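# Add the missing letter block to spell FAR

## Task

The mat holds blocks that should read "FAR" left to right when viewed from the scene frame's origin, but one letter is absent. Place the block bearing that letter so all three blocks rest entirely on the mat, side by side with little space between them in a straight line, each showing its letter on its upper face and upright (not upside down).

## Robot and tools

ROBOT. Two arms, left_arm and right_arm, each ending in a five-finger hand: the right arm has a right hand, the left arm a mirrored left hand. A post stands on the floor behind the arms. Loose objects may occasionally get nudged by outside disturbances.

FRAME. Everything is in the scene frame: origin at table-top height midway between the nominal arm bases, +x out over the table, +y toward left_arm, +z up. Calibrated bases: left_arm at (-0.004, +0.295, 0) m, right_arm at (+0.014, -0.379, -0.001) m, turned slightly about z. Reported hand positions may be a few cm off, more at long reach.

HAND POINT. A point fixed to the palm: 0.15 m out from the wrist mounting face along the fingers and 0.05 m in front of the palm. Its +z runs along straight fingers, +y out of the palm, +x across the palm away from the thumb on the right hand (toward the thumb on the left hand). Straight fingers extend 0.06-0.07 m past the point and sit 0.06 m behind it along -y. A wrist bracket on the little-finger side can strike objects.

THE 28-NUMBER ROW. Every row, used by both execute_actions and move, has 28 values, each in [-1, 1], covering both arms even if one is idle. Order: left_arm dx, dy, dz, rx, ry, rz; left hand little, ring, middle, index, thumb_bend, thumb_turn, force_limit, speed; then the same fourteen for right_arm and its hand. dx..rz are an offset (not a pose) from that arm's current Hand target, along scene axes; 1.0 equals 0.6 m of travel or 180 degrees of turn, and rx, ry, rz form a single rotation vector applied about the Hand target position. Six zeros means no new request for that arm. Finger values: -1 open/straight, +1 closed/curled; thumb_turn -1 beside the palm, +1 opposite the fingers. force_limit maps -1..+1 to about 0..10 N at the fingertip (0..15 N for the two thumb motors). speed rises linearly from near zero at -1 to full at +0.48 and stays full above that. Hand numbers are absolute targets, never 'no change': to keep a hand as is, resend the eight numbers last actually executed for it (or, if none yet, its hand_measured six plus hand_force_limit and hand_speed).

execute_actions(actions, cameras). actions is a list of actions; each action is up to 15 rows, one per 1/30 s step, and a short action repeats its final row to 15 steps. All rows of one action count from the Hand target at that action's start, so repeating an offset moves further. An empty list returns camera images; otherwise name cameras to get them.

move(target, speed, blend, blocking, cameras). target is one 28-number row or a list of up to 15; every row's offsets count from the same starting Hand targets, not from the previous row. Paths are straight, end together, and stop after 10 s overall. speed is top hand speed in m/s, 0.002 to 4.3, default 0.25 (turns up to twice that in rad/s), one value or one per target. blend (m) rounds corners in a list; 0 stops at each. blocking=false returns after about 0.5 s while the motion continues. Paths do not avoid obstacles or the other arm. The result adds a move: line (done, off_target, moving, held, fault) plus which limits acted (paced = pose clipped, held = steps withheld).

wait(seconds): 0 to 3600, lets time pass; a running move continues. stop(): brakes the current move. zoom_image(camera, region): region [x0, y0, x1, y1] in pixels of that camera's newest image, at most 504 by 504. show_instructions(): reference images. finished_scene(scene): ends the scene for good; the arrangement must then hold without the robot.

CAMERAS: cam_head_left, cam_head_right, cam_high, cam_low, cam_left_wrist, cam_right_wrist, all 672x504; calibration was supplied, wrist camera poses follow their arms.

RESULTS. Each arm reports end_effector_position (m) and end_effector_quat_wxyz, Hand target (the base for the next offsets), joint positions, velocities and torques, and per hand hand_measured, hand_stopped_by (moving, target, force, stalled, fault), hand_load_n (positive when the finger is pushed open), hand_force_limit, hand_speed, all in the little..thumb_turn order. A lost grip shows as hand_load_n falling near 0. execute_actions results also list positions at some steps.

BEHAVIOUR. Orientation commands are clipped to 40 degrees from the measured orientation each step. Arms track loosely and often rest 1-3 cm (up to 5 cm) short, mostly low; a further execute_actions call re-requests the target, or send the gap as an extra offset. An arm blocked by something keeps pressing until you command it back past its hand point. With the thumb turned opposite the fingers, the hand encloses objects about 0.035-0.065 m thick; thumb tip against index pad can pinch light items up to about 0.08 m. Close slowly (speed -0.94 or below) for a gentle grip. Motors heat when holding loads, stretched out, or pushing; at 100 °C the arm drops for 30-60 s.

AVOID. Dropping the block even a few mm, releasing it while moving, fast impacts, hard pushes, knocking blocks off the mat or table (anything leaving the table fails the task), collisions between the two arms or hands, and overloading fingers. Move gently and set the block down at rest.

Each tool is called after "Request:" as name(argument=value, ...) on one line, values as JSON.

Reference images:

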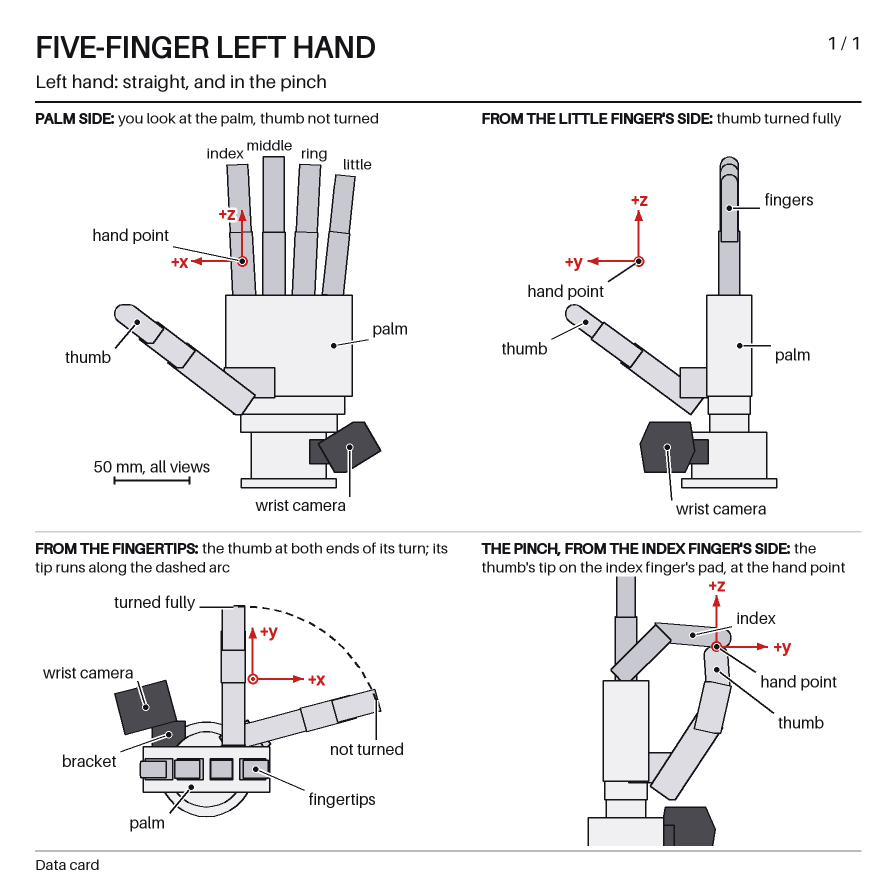

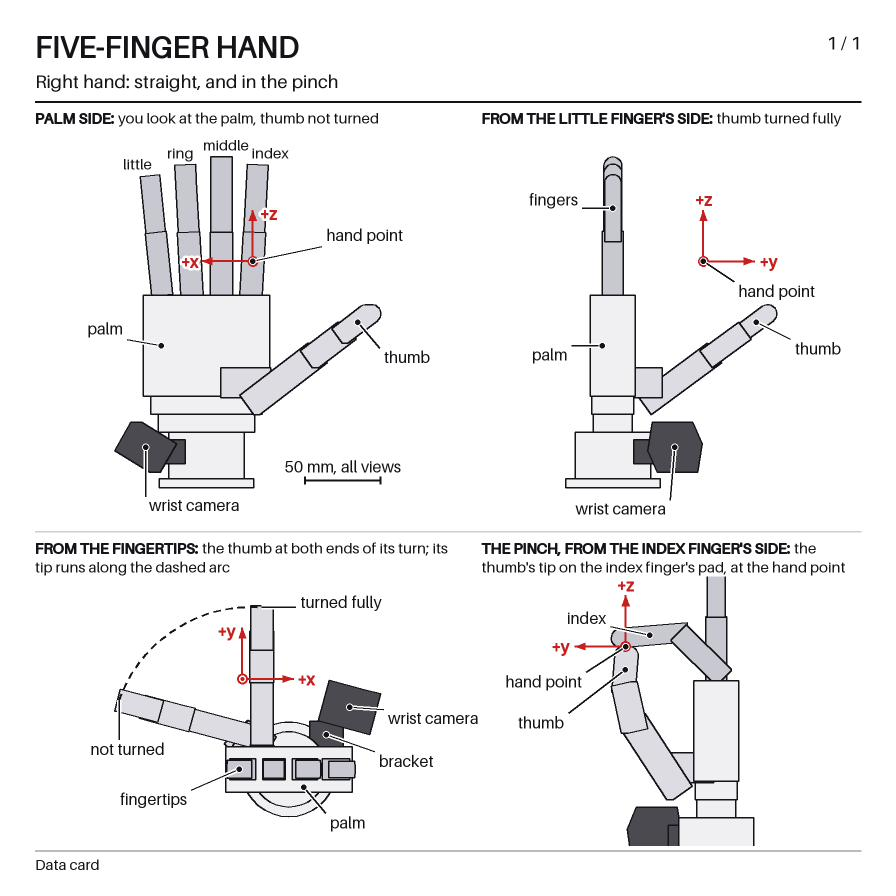

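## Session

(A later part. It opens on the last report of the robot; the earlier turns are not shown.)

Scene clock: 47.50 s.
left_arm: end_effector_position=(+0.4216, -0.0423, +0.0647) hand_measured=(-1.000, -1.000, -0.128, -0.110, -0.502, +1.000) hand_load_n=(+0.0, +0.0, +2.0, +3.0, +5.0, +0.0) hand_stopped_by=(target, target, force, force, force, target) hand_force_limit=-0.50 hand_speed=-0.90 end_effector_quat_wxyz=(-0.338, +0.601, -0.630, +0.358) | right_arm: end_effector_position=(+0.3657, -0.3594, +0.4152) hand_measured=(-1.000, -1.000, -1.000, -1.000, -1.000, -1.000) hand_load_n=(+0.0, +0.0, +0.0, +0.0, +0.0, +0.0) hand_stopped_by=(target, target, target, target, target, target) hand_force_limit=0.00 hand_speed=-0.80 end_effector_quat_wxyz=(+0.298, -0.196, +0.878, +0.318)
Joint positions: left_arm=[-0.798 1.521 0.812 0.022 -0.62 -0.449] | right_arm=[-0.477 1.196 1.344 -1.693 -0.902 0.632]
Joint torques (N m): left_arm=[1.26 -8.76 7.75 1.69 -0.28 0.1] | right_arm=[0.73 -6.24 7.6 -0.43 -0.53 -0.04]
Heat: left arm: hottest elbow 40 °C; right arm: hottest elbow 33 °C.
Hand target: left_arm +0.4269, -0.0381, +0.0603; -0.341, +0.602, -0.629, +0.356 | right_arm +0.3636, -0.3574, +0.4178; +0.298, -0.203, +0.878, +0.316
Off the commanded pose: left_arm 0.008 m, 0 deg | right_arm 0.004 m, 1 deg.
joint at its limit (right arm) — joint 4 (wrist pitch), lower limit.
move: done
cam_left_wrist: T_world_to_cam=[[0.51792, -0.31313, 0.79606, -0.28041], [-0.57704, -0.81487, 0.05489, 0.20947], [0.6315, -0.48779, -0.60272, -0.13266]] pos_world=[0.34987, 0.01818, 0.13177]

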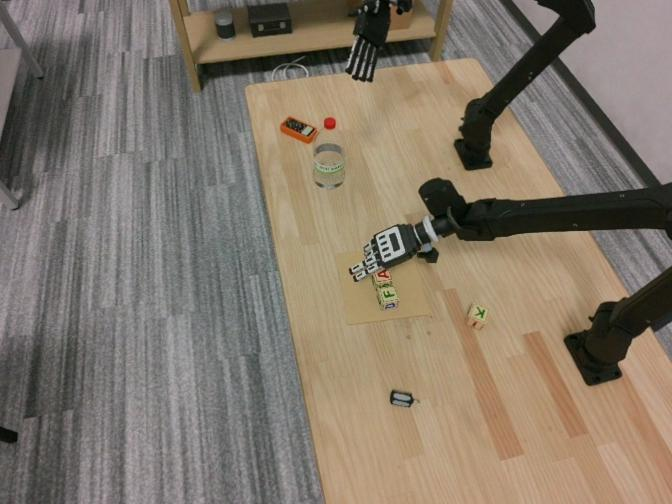

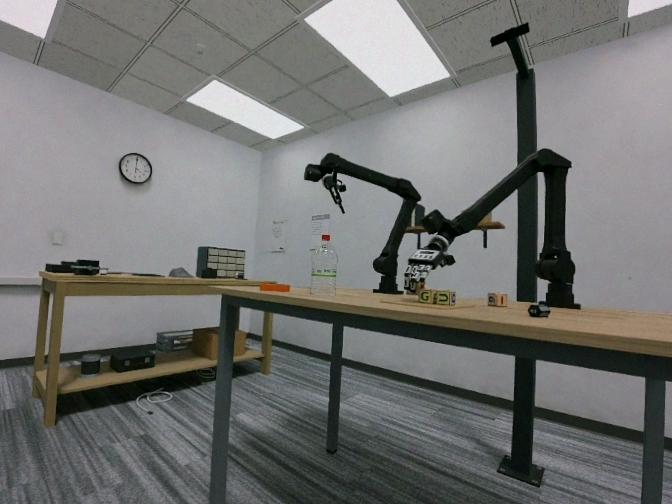

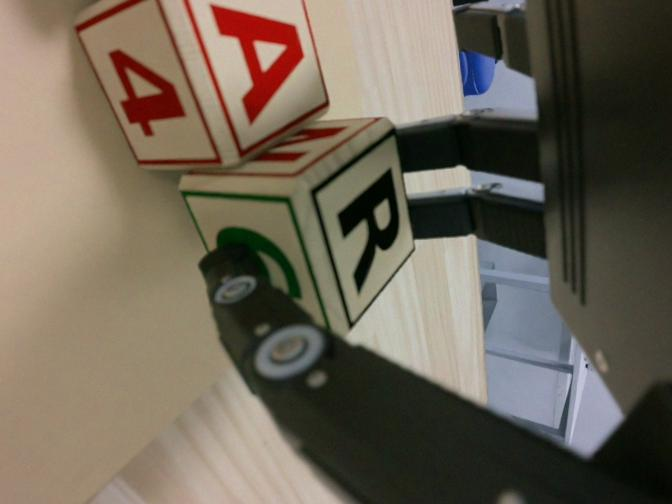

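Request:
move(target=[0.0015,-0.001,-0.025,0,0,0.0167,-1,-1,0.0,0.0,-0.48,1,-0.5,-0.9,0,0,0,0,0,0,-1,-1,-1,-1,-1,-1,0,-0.8], cameras=["cam_low","cam_left_wrist"], speed=0.04)

Request:
zoom_image(camera="cam_low", region=[390, 260, 490, 320])

Request:
zoom_image(camera="cam_left_wrist", region=[160, 60, 440, 350])

Scene clock: 50.17 s.
left_arm: end_effector_position=(+0.4253, -0.0356, +0.0484) hand_measured=(-1.000, -1.000, -0.128, -0.110, -0.502, +1.000) hand_load_n=(+0.0, +0.0, +2.0, +3.0, +4.5, +0.0) hand_stopped_by=(target, target, force, force, force, target) hand_force_limit=-0.50 hand_speed=-0.90 end_effector_quat_wxyz=(-0.350, +0.615, -0.617, +0.343) | right_arm: end_effector_position=(+0.3657, -0.3594, +0.4152) hand_measured=(-1.000, -1.000, -1.000, -1.000, -1.000, -1.000) hand_load_n=(+0.0, +0.0, +0.0, +0.0, +0.0, +0.0) hand_stopped_by=(target, target, target, target, target, target) hand_force_limit=0.00 hand_speed=-0.80 end_effector_quat_wxyz=(+0.298, -0.196, +0.878, +0.318)
Joint positions: left_arm=[-0.798 1.561 0.812 0.029 -0.664 -0.483] | right_arm=[-0.477 1.196 1.344 -1.693 -0.902 0.632]
Joint torques (N m): left_arm=[-0.09 -8.76 7.83 1.62 -0.52 -0.11] | right_arm=[0.73 -6.18 7.6 -0.46 -0.53 -0.04]
Heat: left arm: hottest elbow 40 °C; right arm: hottest elbow 33 °C.
Hand target: left_arm +0.4278, -0.0386, +0.0452; -0.350, +0.618, -0.613, +0.347 | right_arm +0.3636, -0.3574, +0.4178; +0.298, -0.203, +0.878, +0.316
Off the commanded pose: left_arm 0.005 m, 1 deg | right_arm 0.004 m, 1 deg.
joint at its limit (right arm) — joint 4 (wrist pitch), lower limit.
move: done
cam_left_wrist: T_world_to_cam=[[0.53596, -0.2978, 0.78997, -0.27405], [-0.53418, -0.84422, 0.04417, 0.19925], [0.65376, -0.44566, -0.61155, -0.14906]] pos_world=[0.35076, 0.02017, 0.11654]

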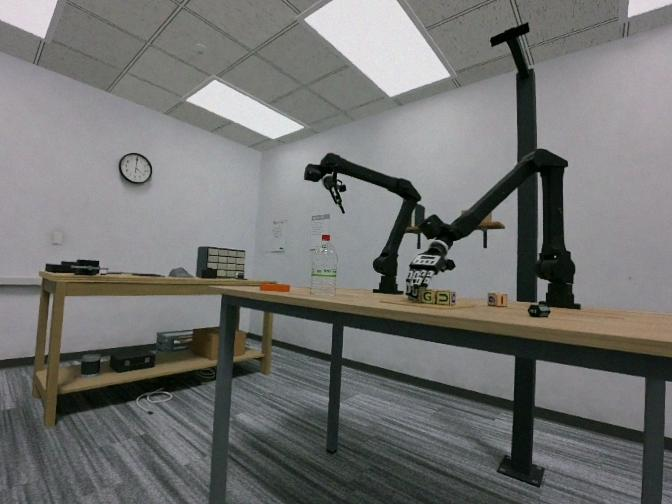

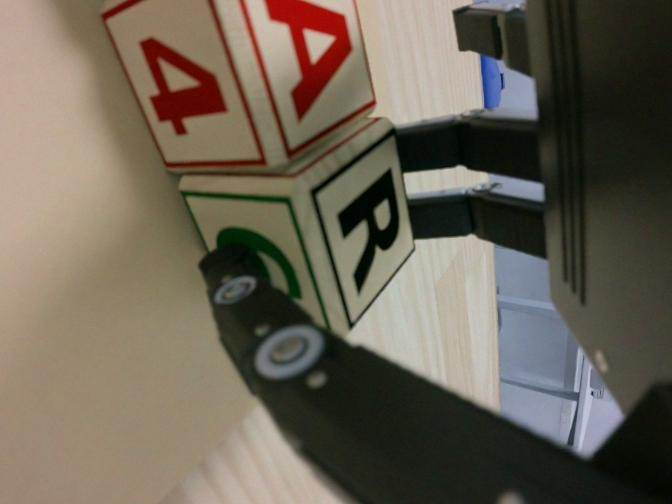

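Scaled by 5.040.

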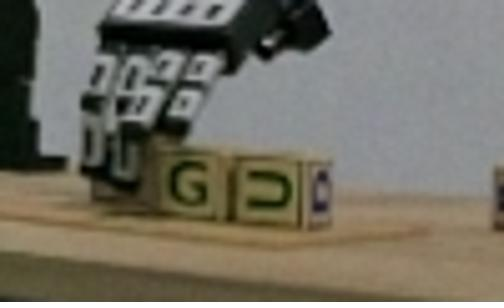

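Scaled by 1.738.

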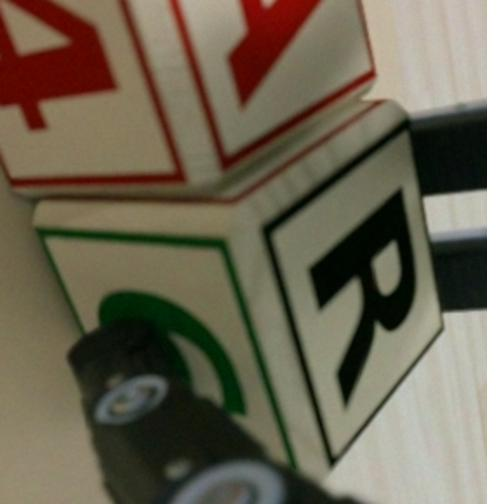

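Request:
execute_actions(actions=[], cameras=["cam_high","cam_head_right","cam_head_left"])

Request:
zoom_image(camera="cam_high", region=[330, 240, 420, 330])

Request:
zoom_image(camera="cam_head_right", region=[355, 275, 445, 350])

Scene clock: 51.17 s.
left_arm: end_effector_position=(+0.4254, -0.0355, +0.0484) hand_measured=(-1.000, -1.000, -0.128, -0.110, -0.502, +1.000) hand_load_n=(+0.0, -0.5, +2.0, +3.0, +5.0, +0.0) hand_stopped_by=(target, target, force, force, force, target) hand_force_limit=-0.50 hand_speed=-0.90 end_effector_quat_wxyz=(-0.351, +0.615, -0.617, +0.343) | right_arm: end_effector_position=(+0.3657, -0.3594, +0.4152) hand_measured=(-1.000, -1.000, -1.000, -1.000, -1.000, -1.000) hand_load_n=(+0.0, +0.0, +0.0, +0.0, -0.5, +0.0) hand_stopped_by=(target, target, target, target, target, target) hand_force_limit=0.00 hand_speed=-0.80 end_effector_quat_wxyz=(+0.298, -0.196, +0.878, +0.318)
Joint positions: left_arm=[-0.798 1.561 0.812 0.029 -0.665 -0.483] | right_arm=[-0.477 1.196 1.344 -1.693 -0.902 0.632]
Joint velocities: within noise
Joint torques (N m): left_arm=[0.03 -8.7 7.82 1.58 -0.53 -0.11] | right_arm=[0.79 -6.18 7.58 -0.44 -0.53 -0.04]
Motor temperatures (°C): left_arm=[31 25 40 30 27 27] | right_arm=[31 27 33 26 24 28]
Heat: left arm: hottest elbow 40 °C; right arm: hottest elbow 33 °C.
Hand target: left_arm +0.4278, -0.0386, +0.0452; -0.350, +0.618, -0.613, +0.347 | right_arm +0.3636, -0.3574, +0.4178; +0.298, -0.203, +0.878, +0.316
Off the commanded pose: left_arm 0.005 m, 1 deg | right_arm 0.004 m, 1 deg.
Images, in order (width x height): cam_head_left 672x504, cam_head_right 672x504, cam_high 672x504.

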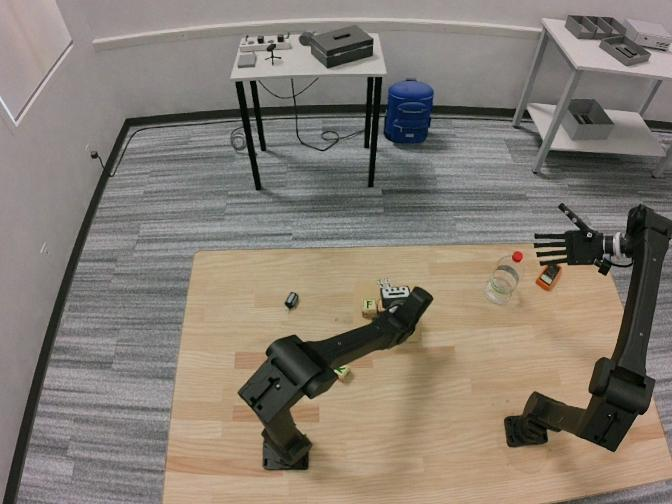

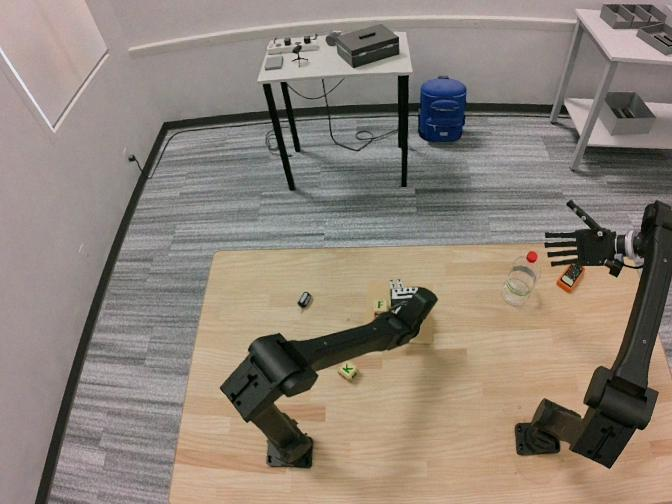

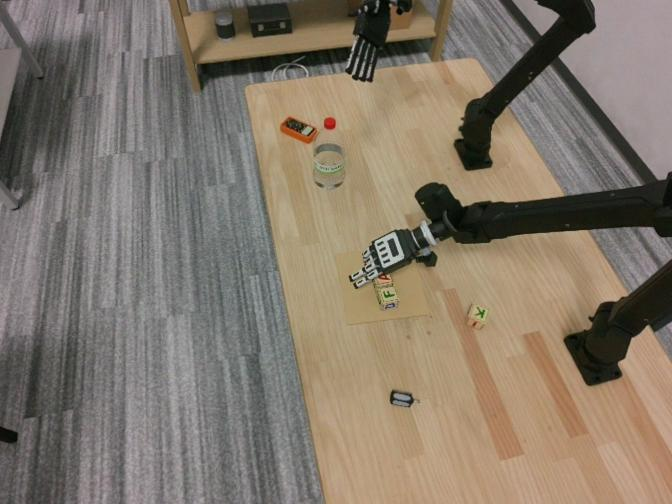

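Scaled by 5.600.

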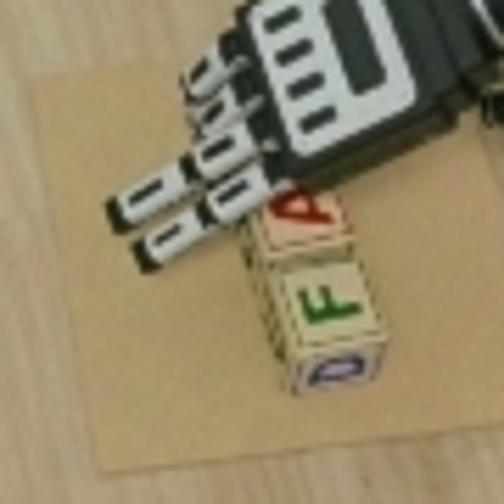

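Scaled by 5.600.

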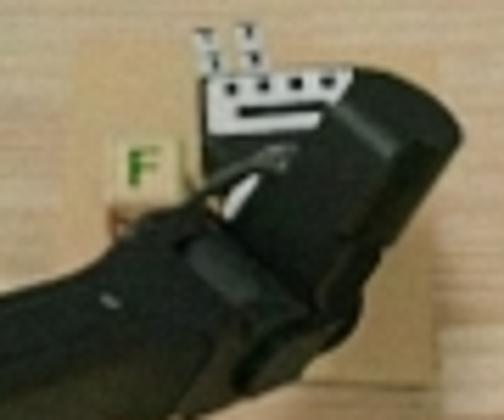

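Request:
move(target=[-0.002,0.0,-0.010,0,0,0,-1,-1,0.0,0.0,-0.48,1,-0.5,-0.9,0,0,0,0,0,0,-1,-1,-1,-1,-1,-1,0,-0.8], cameras=["cam_left_wrist"], speed=0.03)

Request:
zoom_image(camera="cam_left_wrist", region=[160, 60, 440, 350])

Scene clock: 52.83 s.
left_arm: end_effector_position=(+0.4272, -0.0369, +0.0458) hand_measured=(-1.000, -1.000, -0.128, -0.110, -0.502, +1.000) hand_load_n=(+0.0, +0.0, +2.0, +2.5, +4.5, +0.0) hand_stopped_by=(target, target, force, force, force, target) hand_force_limit=-0.50 hand_speed=-0.90 end_effector_quat_wxyz=(-0.351, +0.615, -0.615, +0.345) | right_arm: end_effector_position=(+0.3657, -0.3594, +0.4152) hand_measured=(-1.000, -1.000, -1.000, -1.000, -1.000, -1.000) hand_load_n=(+0.0, +0.0, +0.0, +0.0, +0.0, +0.0) hand_stopped_by=(target, target, target, target, target, target) hand_force_limit=0.00 hand_speed=-0.80 end_effector_quat_wxyz=(+0.298, -0.196, +0.878, +0.318)
Joint positions: left_arm=[-0.798 1.572 0.812 0.046 -0.667 -0.483] | right_arm=[-0.477 1.196 1.344 -1.693 -0.902 0.632]
Joint torques (N m): left_arm=[-0.15 -8.88 7.16 1.62 -0.49 -0.13] | right_arm=[0.79 -6.12 7.58 -0.44 -0.54 -0.04]
Heat: left arm: hottest elbow 40 °C; right arm: hottest elbow 34 °C.
Hand target: left_arm +0.4267, -0.0387, +0.0394; -0.350, +0.618, -0.613, +0.347 | right_arm +0.3636, -0.3574, +0.4178; +0.298, -0.203, +0.878, +0.316
Off the commanded pose: left_arm 0.007 m, 0 deg | right_arm 0.004 m, 1 deg.
joint at its limit (right arm) — joint 4 (wrist pitch), lower limit.
move: done
cam_left_wrist: T_world_to_cam=[[0.53254, -0.29379, 0.79378, -0.2721], [-0.53269, -0.84514, 0.04457, 0.19854], [0.65776, -0.44657, -0.60657, -0.15446]] pos_world=[0.35226, 0.01887, 0.11345]

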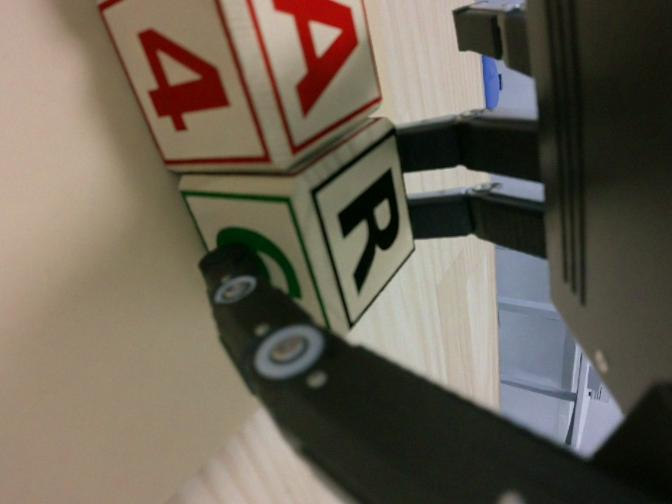

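Scaled by 1.738.

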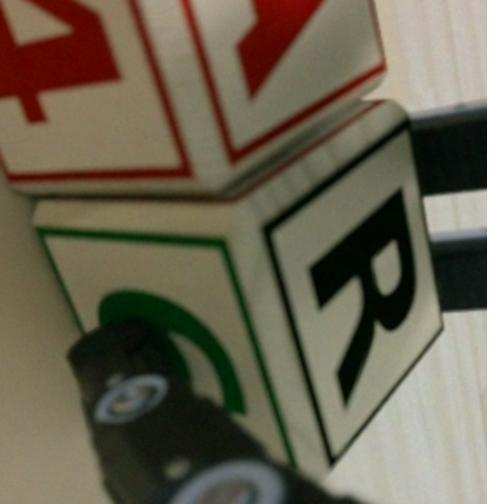

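Request:
move(target=[0.0,0.0,-0.0067,0,0,0,-1,-1,0.0,0.0,-0.48,1,-0.5,-0.9,0,0,0,0,0,0,-1,-1,-1,-1,-1,-1,0,-0.8], cameras=["cam_left_wrist","cam_low"], speed=0.03)

Request:
zoom_image(camera="cam_left_wrist", region=[160, 60, 440, 350])

Request:
zoom_image(camera="cam_low", region=[390, 260, 490, 320])

Scene clock: 53.67 s.
left_arm: end_effector_position=(+0.4278, -0.0374, +0.0435) hand_measured=(-1.000, -1.000, -0.128, -0.110, -0.502, +1.000) hand_load_n=(+0.0, +0.0, +2.5, +2.5, +5.0, -0.5) hand_stopped_by=(target, target, force, force, force, target) hand_force_limit=-0.50 hand_speed=-0.90 end_effector_quat_wxyz=(-0.351, +0.616, -0.614, +0.347) | right_arm: end_effector_position=(+0.3657, -0.3594, +0.4152) hand_measured=(-1.000, -1.000, -1.000, -1.000, -1.000, -1.000) hand_load_n=(+0.0, +0.0, +0.0, +0.0, +0.0, +0.0) hand_stopped_by=(target, target, target, target, target, target) hand_force_limit=0.00 hand_speed=-0.80 end_effector_quat_wxyz=(+0.298, -0.196, +0.878, +0.318)
Joint positions: left_arm=[-0.798 1.578 0.809 0.059 -0.667 -0.485] | right_arm=[-0.477 1.196 1.344 -1.693 -0.902 0.632]
Joint torques (N m): left_arm=[-0.32 -8.76 7.05 1.61 -0.48 -0.11] | right_arm=[0.73 -6.18 7.61 -0.44 -0.53 -0.04]
Heat: left arm: hottest elbow 40 °C; right arm: hottest elbow 34 °C.
Hand target: left_arm +0.4267, -0.0387, +0.0354; -0.350, +0.618, -0.612, +0.347 | right_arm +0.3636, -0.3574, +0.4178; +0.298, -0.203, +0.878, +0.316
Off the commanded pose: left_arm 0.008 m, 0 deg | right_arm 0.004 m, 1 deg.
joint at its limit (right arm) — joint 4 (wrist pitch), lower limit.
move: done
cam_left_wrist: T_world_to_cam=[[0.5306, -0.28972, 0.79657, -0.26987], [-0.53146, -0.84581, 0.04638, 0.19787], [0.66031, -0.44796, -0.60276, -0.15783]] pos_world=[0.35257, 0.01847, 0.11066]
Images, in order (width x height): cam_low 672x504, cam_left_wrist 672x504.

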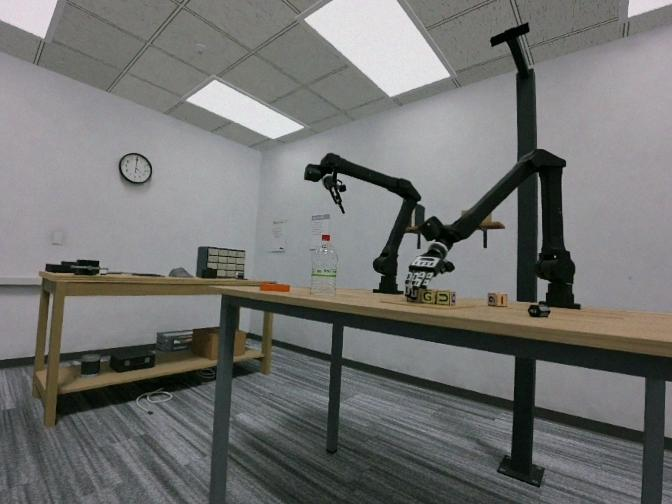

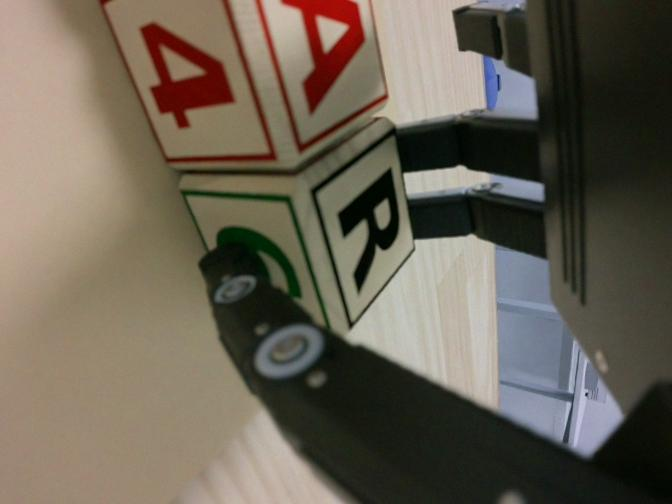

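Scaled by 1.738.

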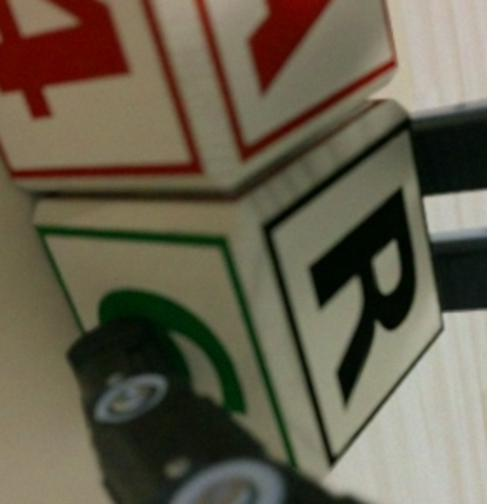

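Scaled by 5.040.

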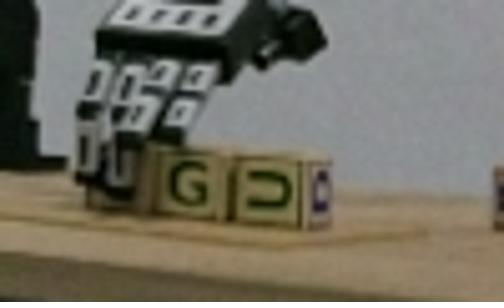

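Request:
zoom_image(camera="cam_low", region=[400, 280, 460, 312])

Scaled by 8.400.

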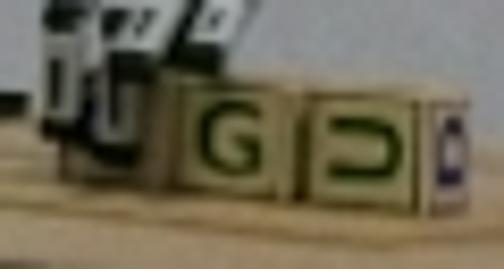

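Request:
move(target=[0.0,0.0,-0.005,0,0,0,-1,-1,0.0,0.0,-0.48,1,-0.5,-0.9,0,0,0,0,0,0,-1,-1,-1,-1,-1,-1,0,-0.8], cameras=["cam_left_wrist","cam_low"], speed=0.03)

Request:
zoom_image(camera="cam_left_wrist", region=[160, 60, 440, 350])

Request:
zoom_image(camera="cam_low", region=[400, 280, 460, 312])

Scene clock: 55.33 s.
left_arm: end_effector_position=(+0.4289, -0.0384, +0.0435) hand_measured=(-1.000, -1.000, -0.128, -0.110, -0.502, +1.000) hand_load_n=(-0.5, +0.0, +2.5, +3.0, +4.5, +0.0) hand_stopped_by=(target, target, force, force, force, target) hand_force_limit=-0.50 hand_speed=-0.90 end_effector_quat_wxyz=(-0.351, +0.616, -0.612, +0.350) | right_arm: end_effector_position=(+0.3657, -0.3594, +0.4152) hand_measured=(-1.000, -1.000, -1.000, -1.000, -1.000, -1.000) hand_load_n=(+0.0, +0.0, +0.0, +0.0, +0.0, +0.0) hand_stopped_by=(target, target, target, target, target, target) hand_force_limit=0.00 hand_speed=-0.80 end_effector_quat_wxyz=(+0.298, -0.196, +0.878, +0.318)
Joint positions: left_arm=[-0.798 1.581 0.809 0.068 -0.668 -0.486] | right_arm=[-0.477 1.196 1.344 -1.693 -0.902 0.632]
Joint torques (N m): left_arm=[-0.09 -8.53 6.89 1.59 -0.47 -0.1] | right_arm=[0.73 -6.18 7.6 -0.43 -0.53 -0.04]
Heat: left arm: hottest elbow 39 °C; right arm: hottest elbow 34 °C.
Hand target: left_arm +0.4267, -0.0386, +0.0324; -0.350, +0.618, -0.612, +0.347 | right_arm +0.3636, -0.3574, +0.4178; +0.298, -0.203, +0.878, +0.316
Off the commanded pose: left_arm 0.011 m, 0 deg | right_arm 0.004 m, 1 deg.
joint at its limit (right arm) — joint 4 (wrist pitch), lower limit.
move: off_target (left_arm)
cam_left_wrist: T_world_to_cam=[[0.52736, -0.28613, 0.80002, -0.26933], [-0.53105, -0.84601, 0.04748, 0.19747], [0.66324, -0.44989, -0.5981, -0.16053]] pos_world=[0.35337, 0.01777, 0.11008]
Images, in order (width x height): cam_low 672x504, cam_left_wrist 672x504.

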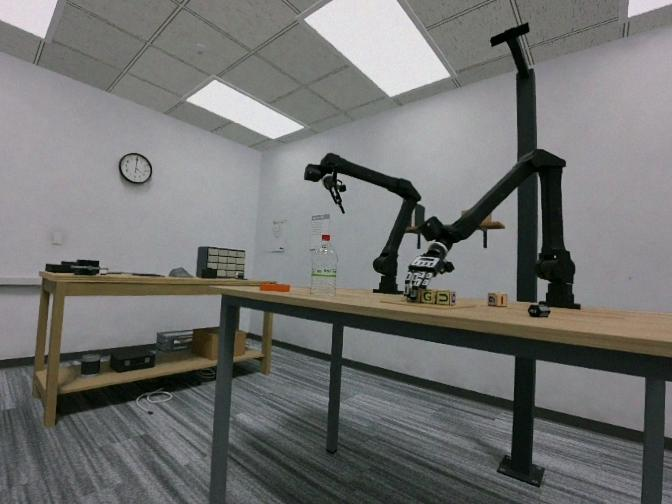

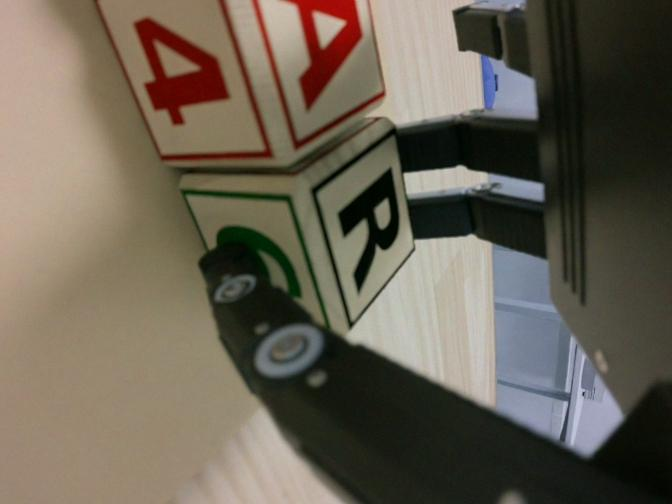

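Scaled by 1.738.

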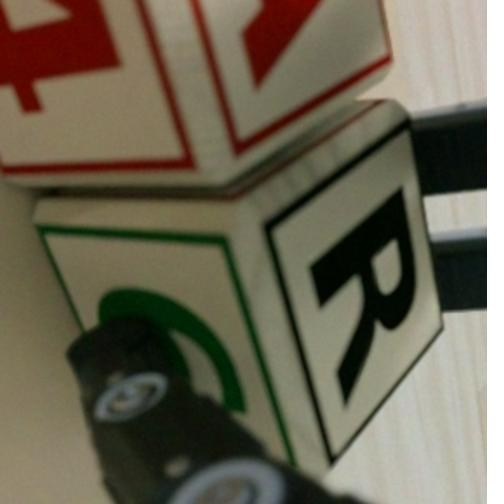

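Scaled by 8.400.

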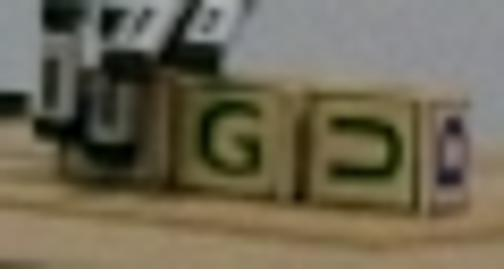

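Request:
move(target=[[0.0,0.0,0.0133,0,0,0,-1,-1,0.0,0.0,-0.48,1,-0.5,-0.9,0,0,0,0,0,0,-1,-1,-1,-1,-1,-1,0,-0.8],[0.0,0.0,0.0133,0,0,0,-1,-1,-0.45,-0.45,-0.75,1,-0.5,-0.92,0,0,0,0,0,0,-1,-1,-1,-1,-1,-1,0,-0.8]], cameras=["cam_left_wrist","cam_low","cam_high"], speed=0.03)

Request:
zoom_image(camera="cam_left_wrist", region=[100, 0, 500, 350])

Request:
zoom_image(camera="cam_low", region=[400, 280, 460, 312])

Scene clock: 58.67 s.
left_arm: end_effector_position=(+0.4290, -0.0384, +0.0435) hand_measured=(-1.000, -1.000, -0.450, -0.450, -0.750, +1.000) hand_load_n=(-0.5, +0.0, +0.0, +0.0, +0.0, +0.0) hand_stopped_by=(target, target, target, target, target, target) hand_force_limit=-0.50 hand_speed=-0.92 end_effector_quat_wxyz=(-0.351, +0.616, -0.612, +0.350) | right_arm: end_effector_position=(+0.3657, -0.3594, +0.4152) hand_measured=(-1.000, -1.000, -1.000, -1.000, -1.000, -1.000) hand_load_n=(+0.0, +0.0, +0.0, +0.0, +0.0, +0.0) hand_stopped_by=(target, target, target, target, target, target) hand_force_limit=0.00 hand_speed=-0.80 end_effector_quat_wxyz=(+0.298, -0.196, +0.878, +0.318)
Joint positions: left_arm=[-0.798 1.581 0.809 0.068 -0.668 -0.486] | right_arm=[-0.477 1.196 1.344 -1.693 -0.902 0.632]
Joint torques (N m): left_arm=[-0.26 -9.88 7.45 0.69 -0.45 -0.1] | right_arm=[0.79 -6.24 7.6 -0.44 -0.53 -0.04]
Heat: left arm: hottest elbow 39 °C; right arm: hottest elbow 34 °C.
Hand target: left_arm +0.4268, -0.0387, +0.0404; -0.350, +0.618, -0.612, +0.347 | right_arm +0.3636, -0.3574, +0.4178; +0.298, -0.203, +0.878, +0.316
Off the commanded pose: left_arm 0.004 m, 0 deg | right_arm 0.004 m, 1 deg.
joint at its limit (right arm) — joint 4 (wrist pitch), lower limit.
move: done
cam_left_wrist: T_world_to_cam=[[0.52714, -0.28592, 0.80024, -0.26928], [-0.53102, -0.84603, 0.04752, 0.19745], [0.66344, -0.44999, -0.5978, -0.16064]] pos_world=[0.35337, 0.01777, 0.11008]
Images, in order (width x height): cam_high 672x504, cam_low 672x504, cam_left_wrist 672x504.

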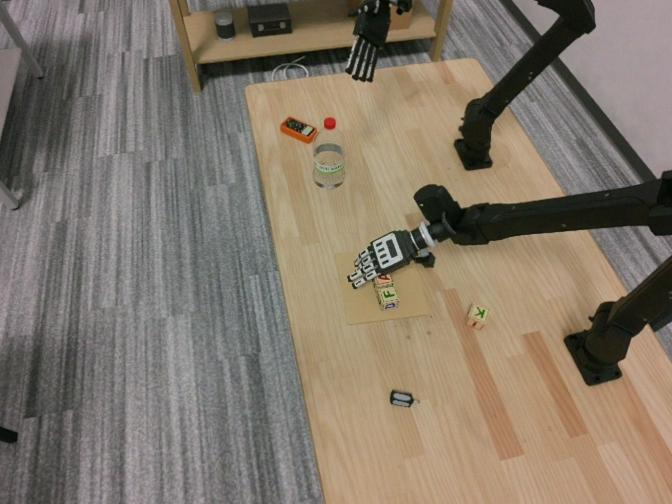

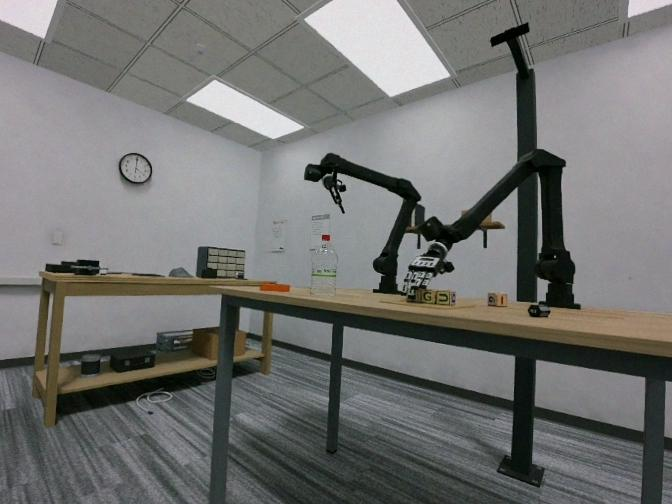

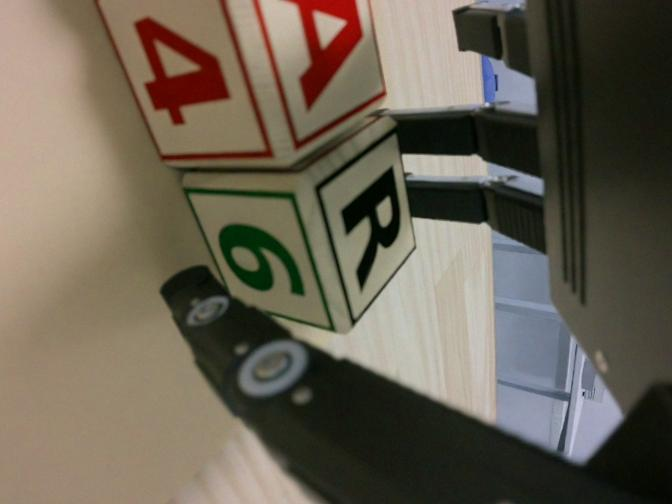

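Scaled by 1.260.

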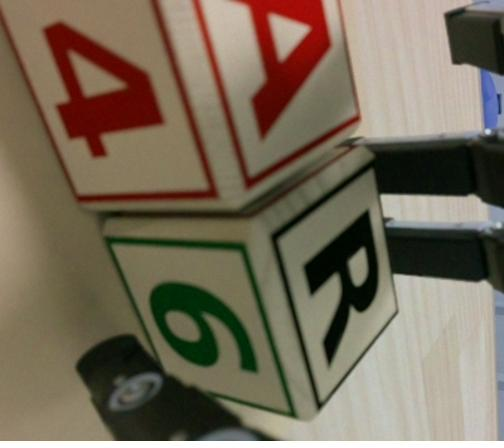

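Scaled by 8.400.

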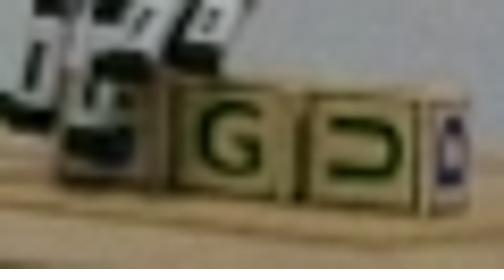

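Request:
move(target=[[0.0,0.0,0.1,0,0,0,-1,-1,-0.5,-0.5,-0.8,1,-0.5,-0.8,0,0,0,0,0,0,-1,-1,-1,-1,-1,-1,0,-0.8],[0.0,0.0,0.25,0,0,0,-1,-1,-0.5,-0.5,-0.8,1,-0.5,-0.8,0,0,0,0,0,0,-1,-1,-1,-1,-1,-1,0,-0.8],[-0.2,0.4,0.25,0,0,0,-1,-1,-0.5,-0.5,-0.8,1,-0.5,-0.8,0,0,0,0,0,0,-1,-1,-1,-1,-1,-1,0,-0.8]], cameras=["all"], speed=[0.05,0.12,0.2], blend=0.02)

Request:
zoom_image(camera="cam_head_right", region=[355, 275, 445, 350])

Request:
zoom_image(camera="cam_high", region=[330, 240, 440, 330])

Request:
zoom_image(camera="cam_low", region=[390, 260, 490, 320])

Scene clock: 63.50 s.
left_arm: end_effector_position=(+0.3092, +0.1968, +0.1960) hand_measured=(-1.000, -1.000, -0.500, -0.500, -0.800, +1.000) hand_load_n=(+0.0, +0.0, +0.0, +0.0, +0.0, +0.0) hand_stopped_by=(target, target, target, target, target, target) hand_force_limit=-0.50 hand_speed=-0.80 end_effector_quat_wxyz=(-0.350, +0.617, -0.608, +0.356) | right_arm: end_effector_position=(+0.3657, -0.3594, +0.4152) hand_measured=(-1.000, -1.000, -1.000, -1.000, -1.000, -1.000) hand_load_n=(+0.0, +0.0, +0.0, +0.0, -0.5, +0.0) hand_stopped_by=(target, target, target, target, target, target) hand_force_limit=0.00 hand_speed=-0.80 end_effector_quat_wxyz=(+0.298, -0.196, +0.878, +0.318)
Joint positions: left_arm=[-0.362 0.58 0.552 -0.526 -0.31 -0.201] | right_arm=[-0.477 1.196 1.344 -1.693 -0.902 0.632]
Joint torques (N m): left_arm=[1.08 0.26 9.99 0.7 -0.09 0.09] | right_arm=[0.73 -6.18 7.6 -0.44 -0.53 -0.04]
Heat: left arm: hottest elbow 39 °C; right arm: hottest elbow 34 °C.
Hand target: left_arm +0.3068, +0.2014, +0.1905; -0.350, +0.618, -0.612, +0.347 | right_arm +0.3636, -0.3574, +0.4178; +0.298, -0.203, +0.878, +0.316
Off the commanded pose: left_arm 0.008 m, 1 deg | right_arm 0.004 m, 1 deg.
joint at its limit (right arm) — joint 4 (wrist pitch), lower limit.
move: done
cam_left_wrist: T_world_to_cam=[[0.52062, -0.27635, 0.80783, -0.26225], [-0.53122, -0.84557, 0.05309, 0.32447], [0.66841, -0.45677, -0.58702, 0.11359]] pos_world=[0.23297, 0.25377, 0.26131]
cam_right_wrist: T_world_to_cam=[[-0.75195, 0.61859, 0.22785, 0.39442], [0.23857, -0.06685, 0.96882, -0.51755], [0.61453, 0.78287, -0.09731, 0.21403]] pos_world=[0.28853, -0.44614, 0.43237]

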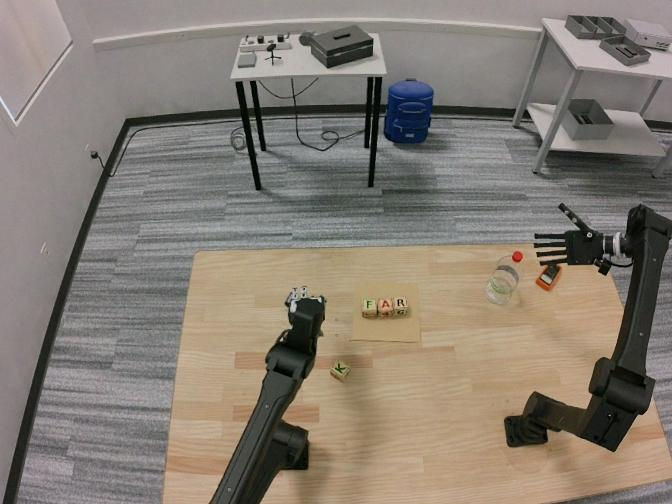

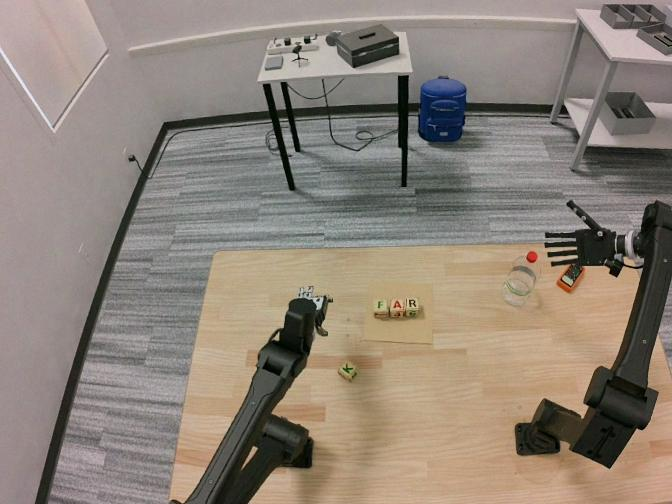

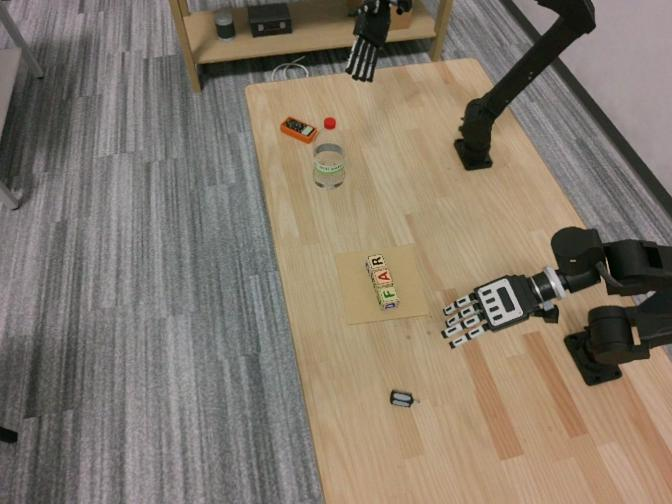

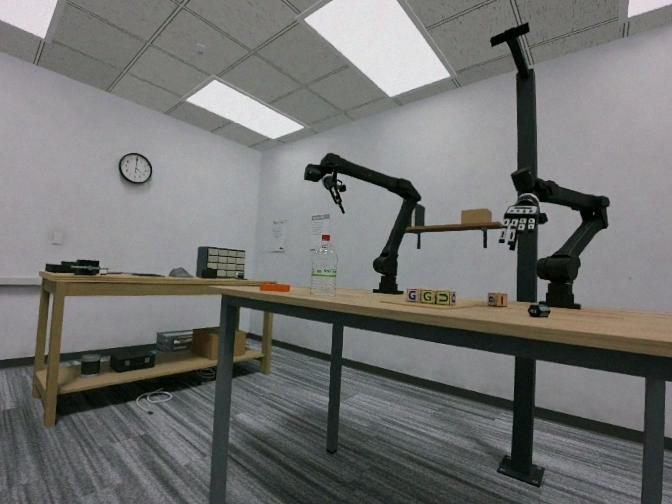

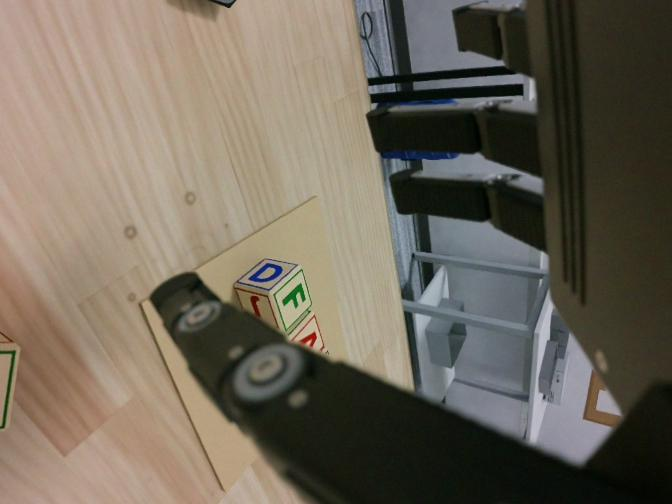

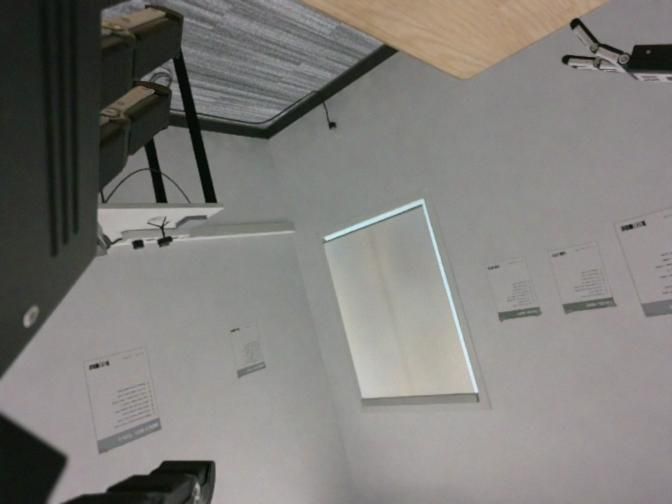

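Scaled by 5.600.

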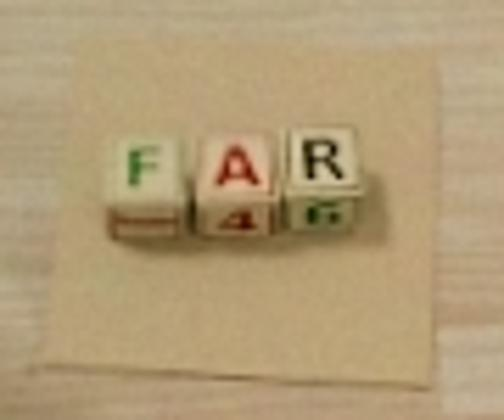

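Scaled by 4.582.

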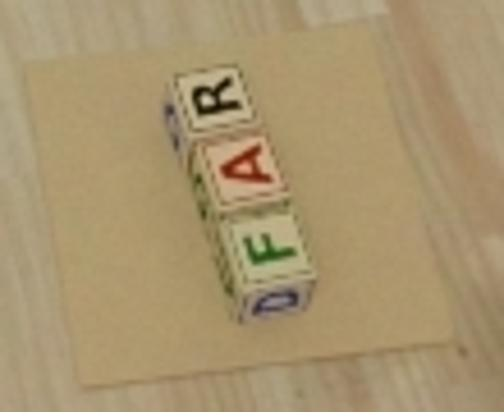

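Scaled by 5.040.

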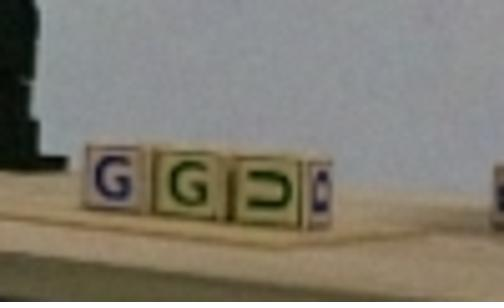

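Request:
finished_scene()

The scene is finished: the task was done.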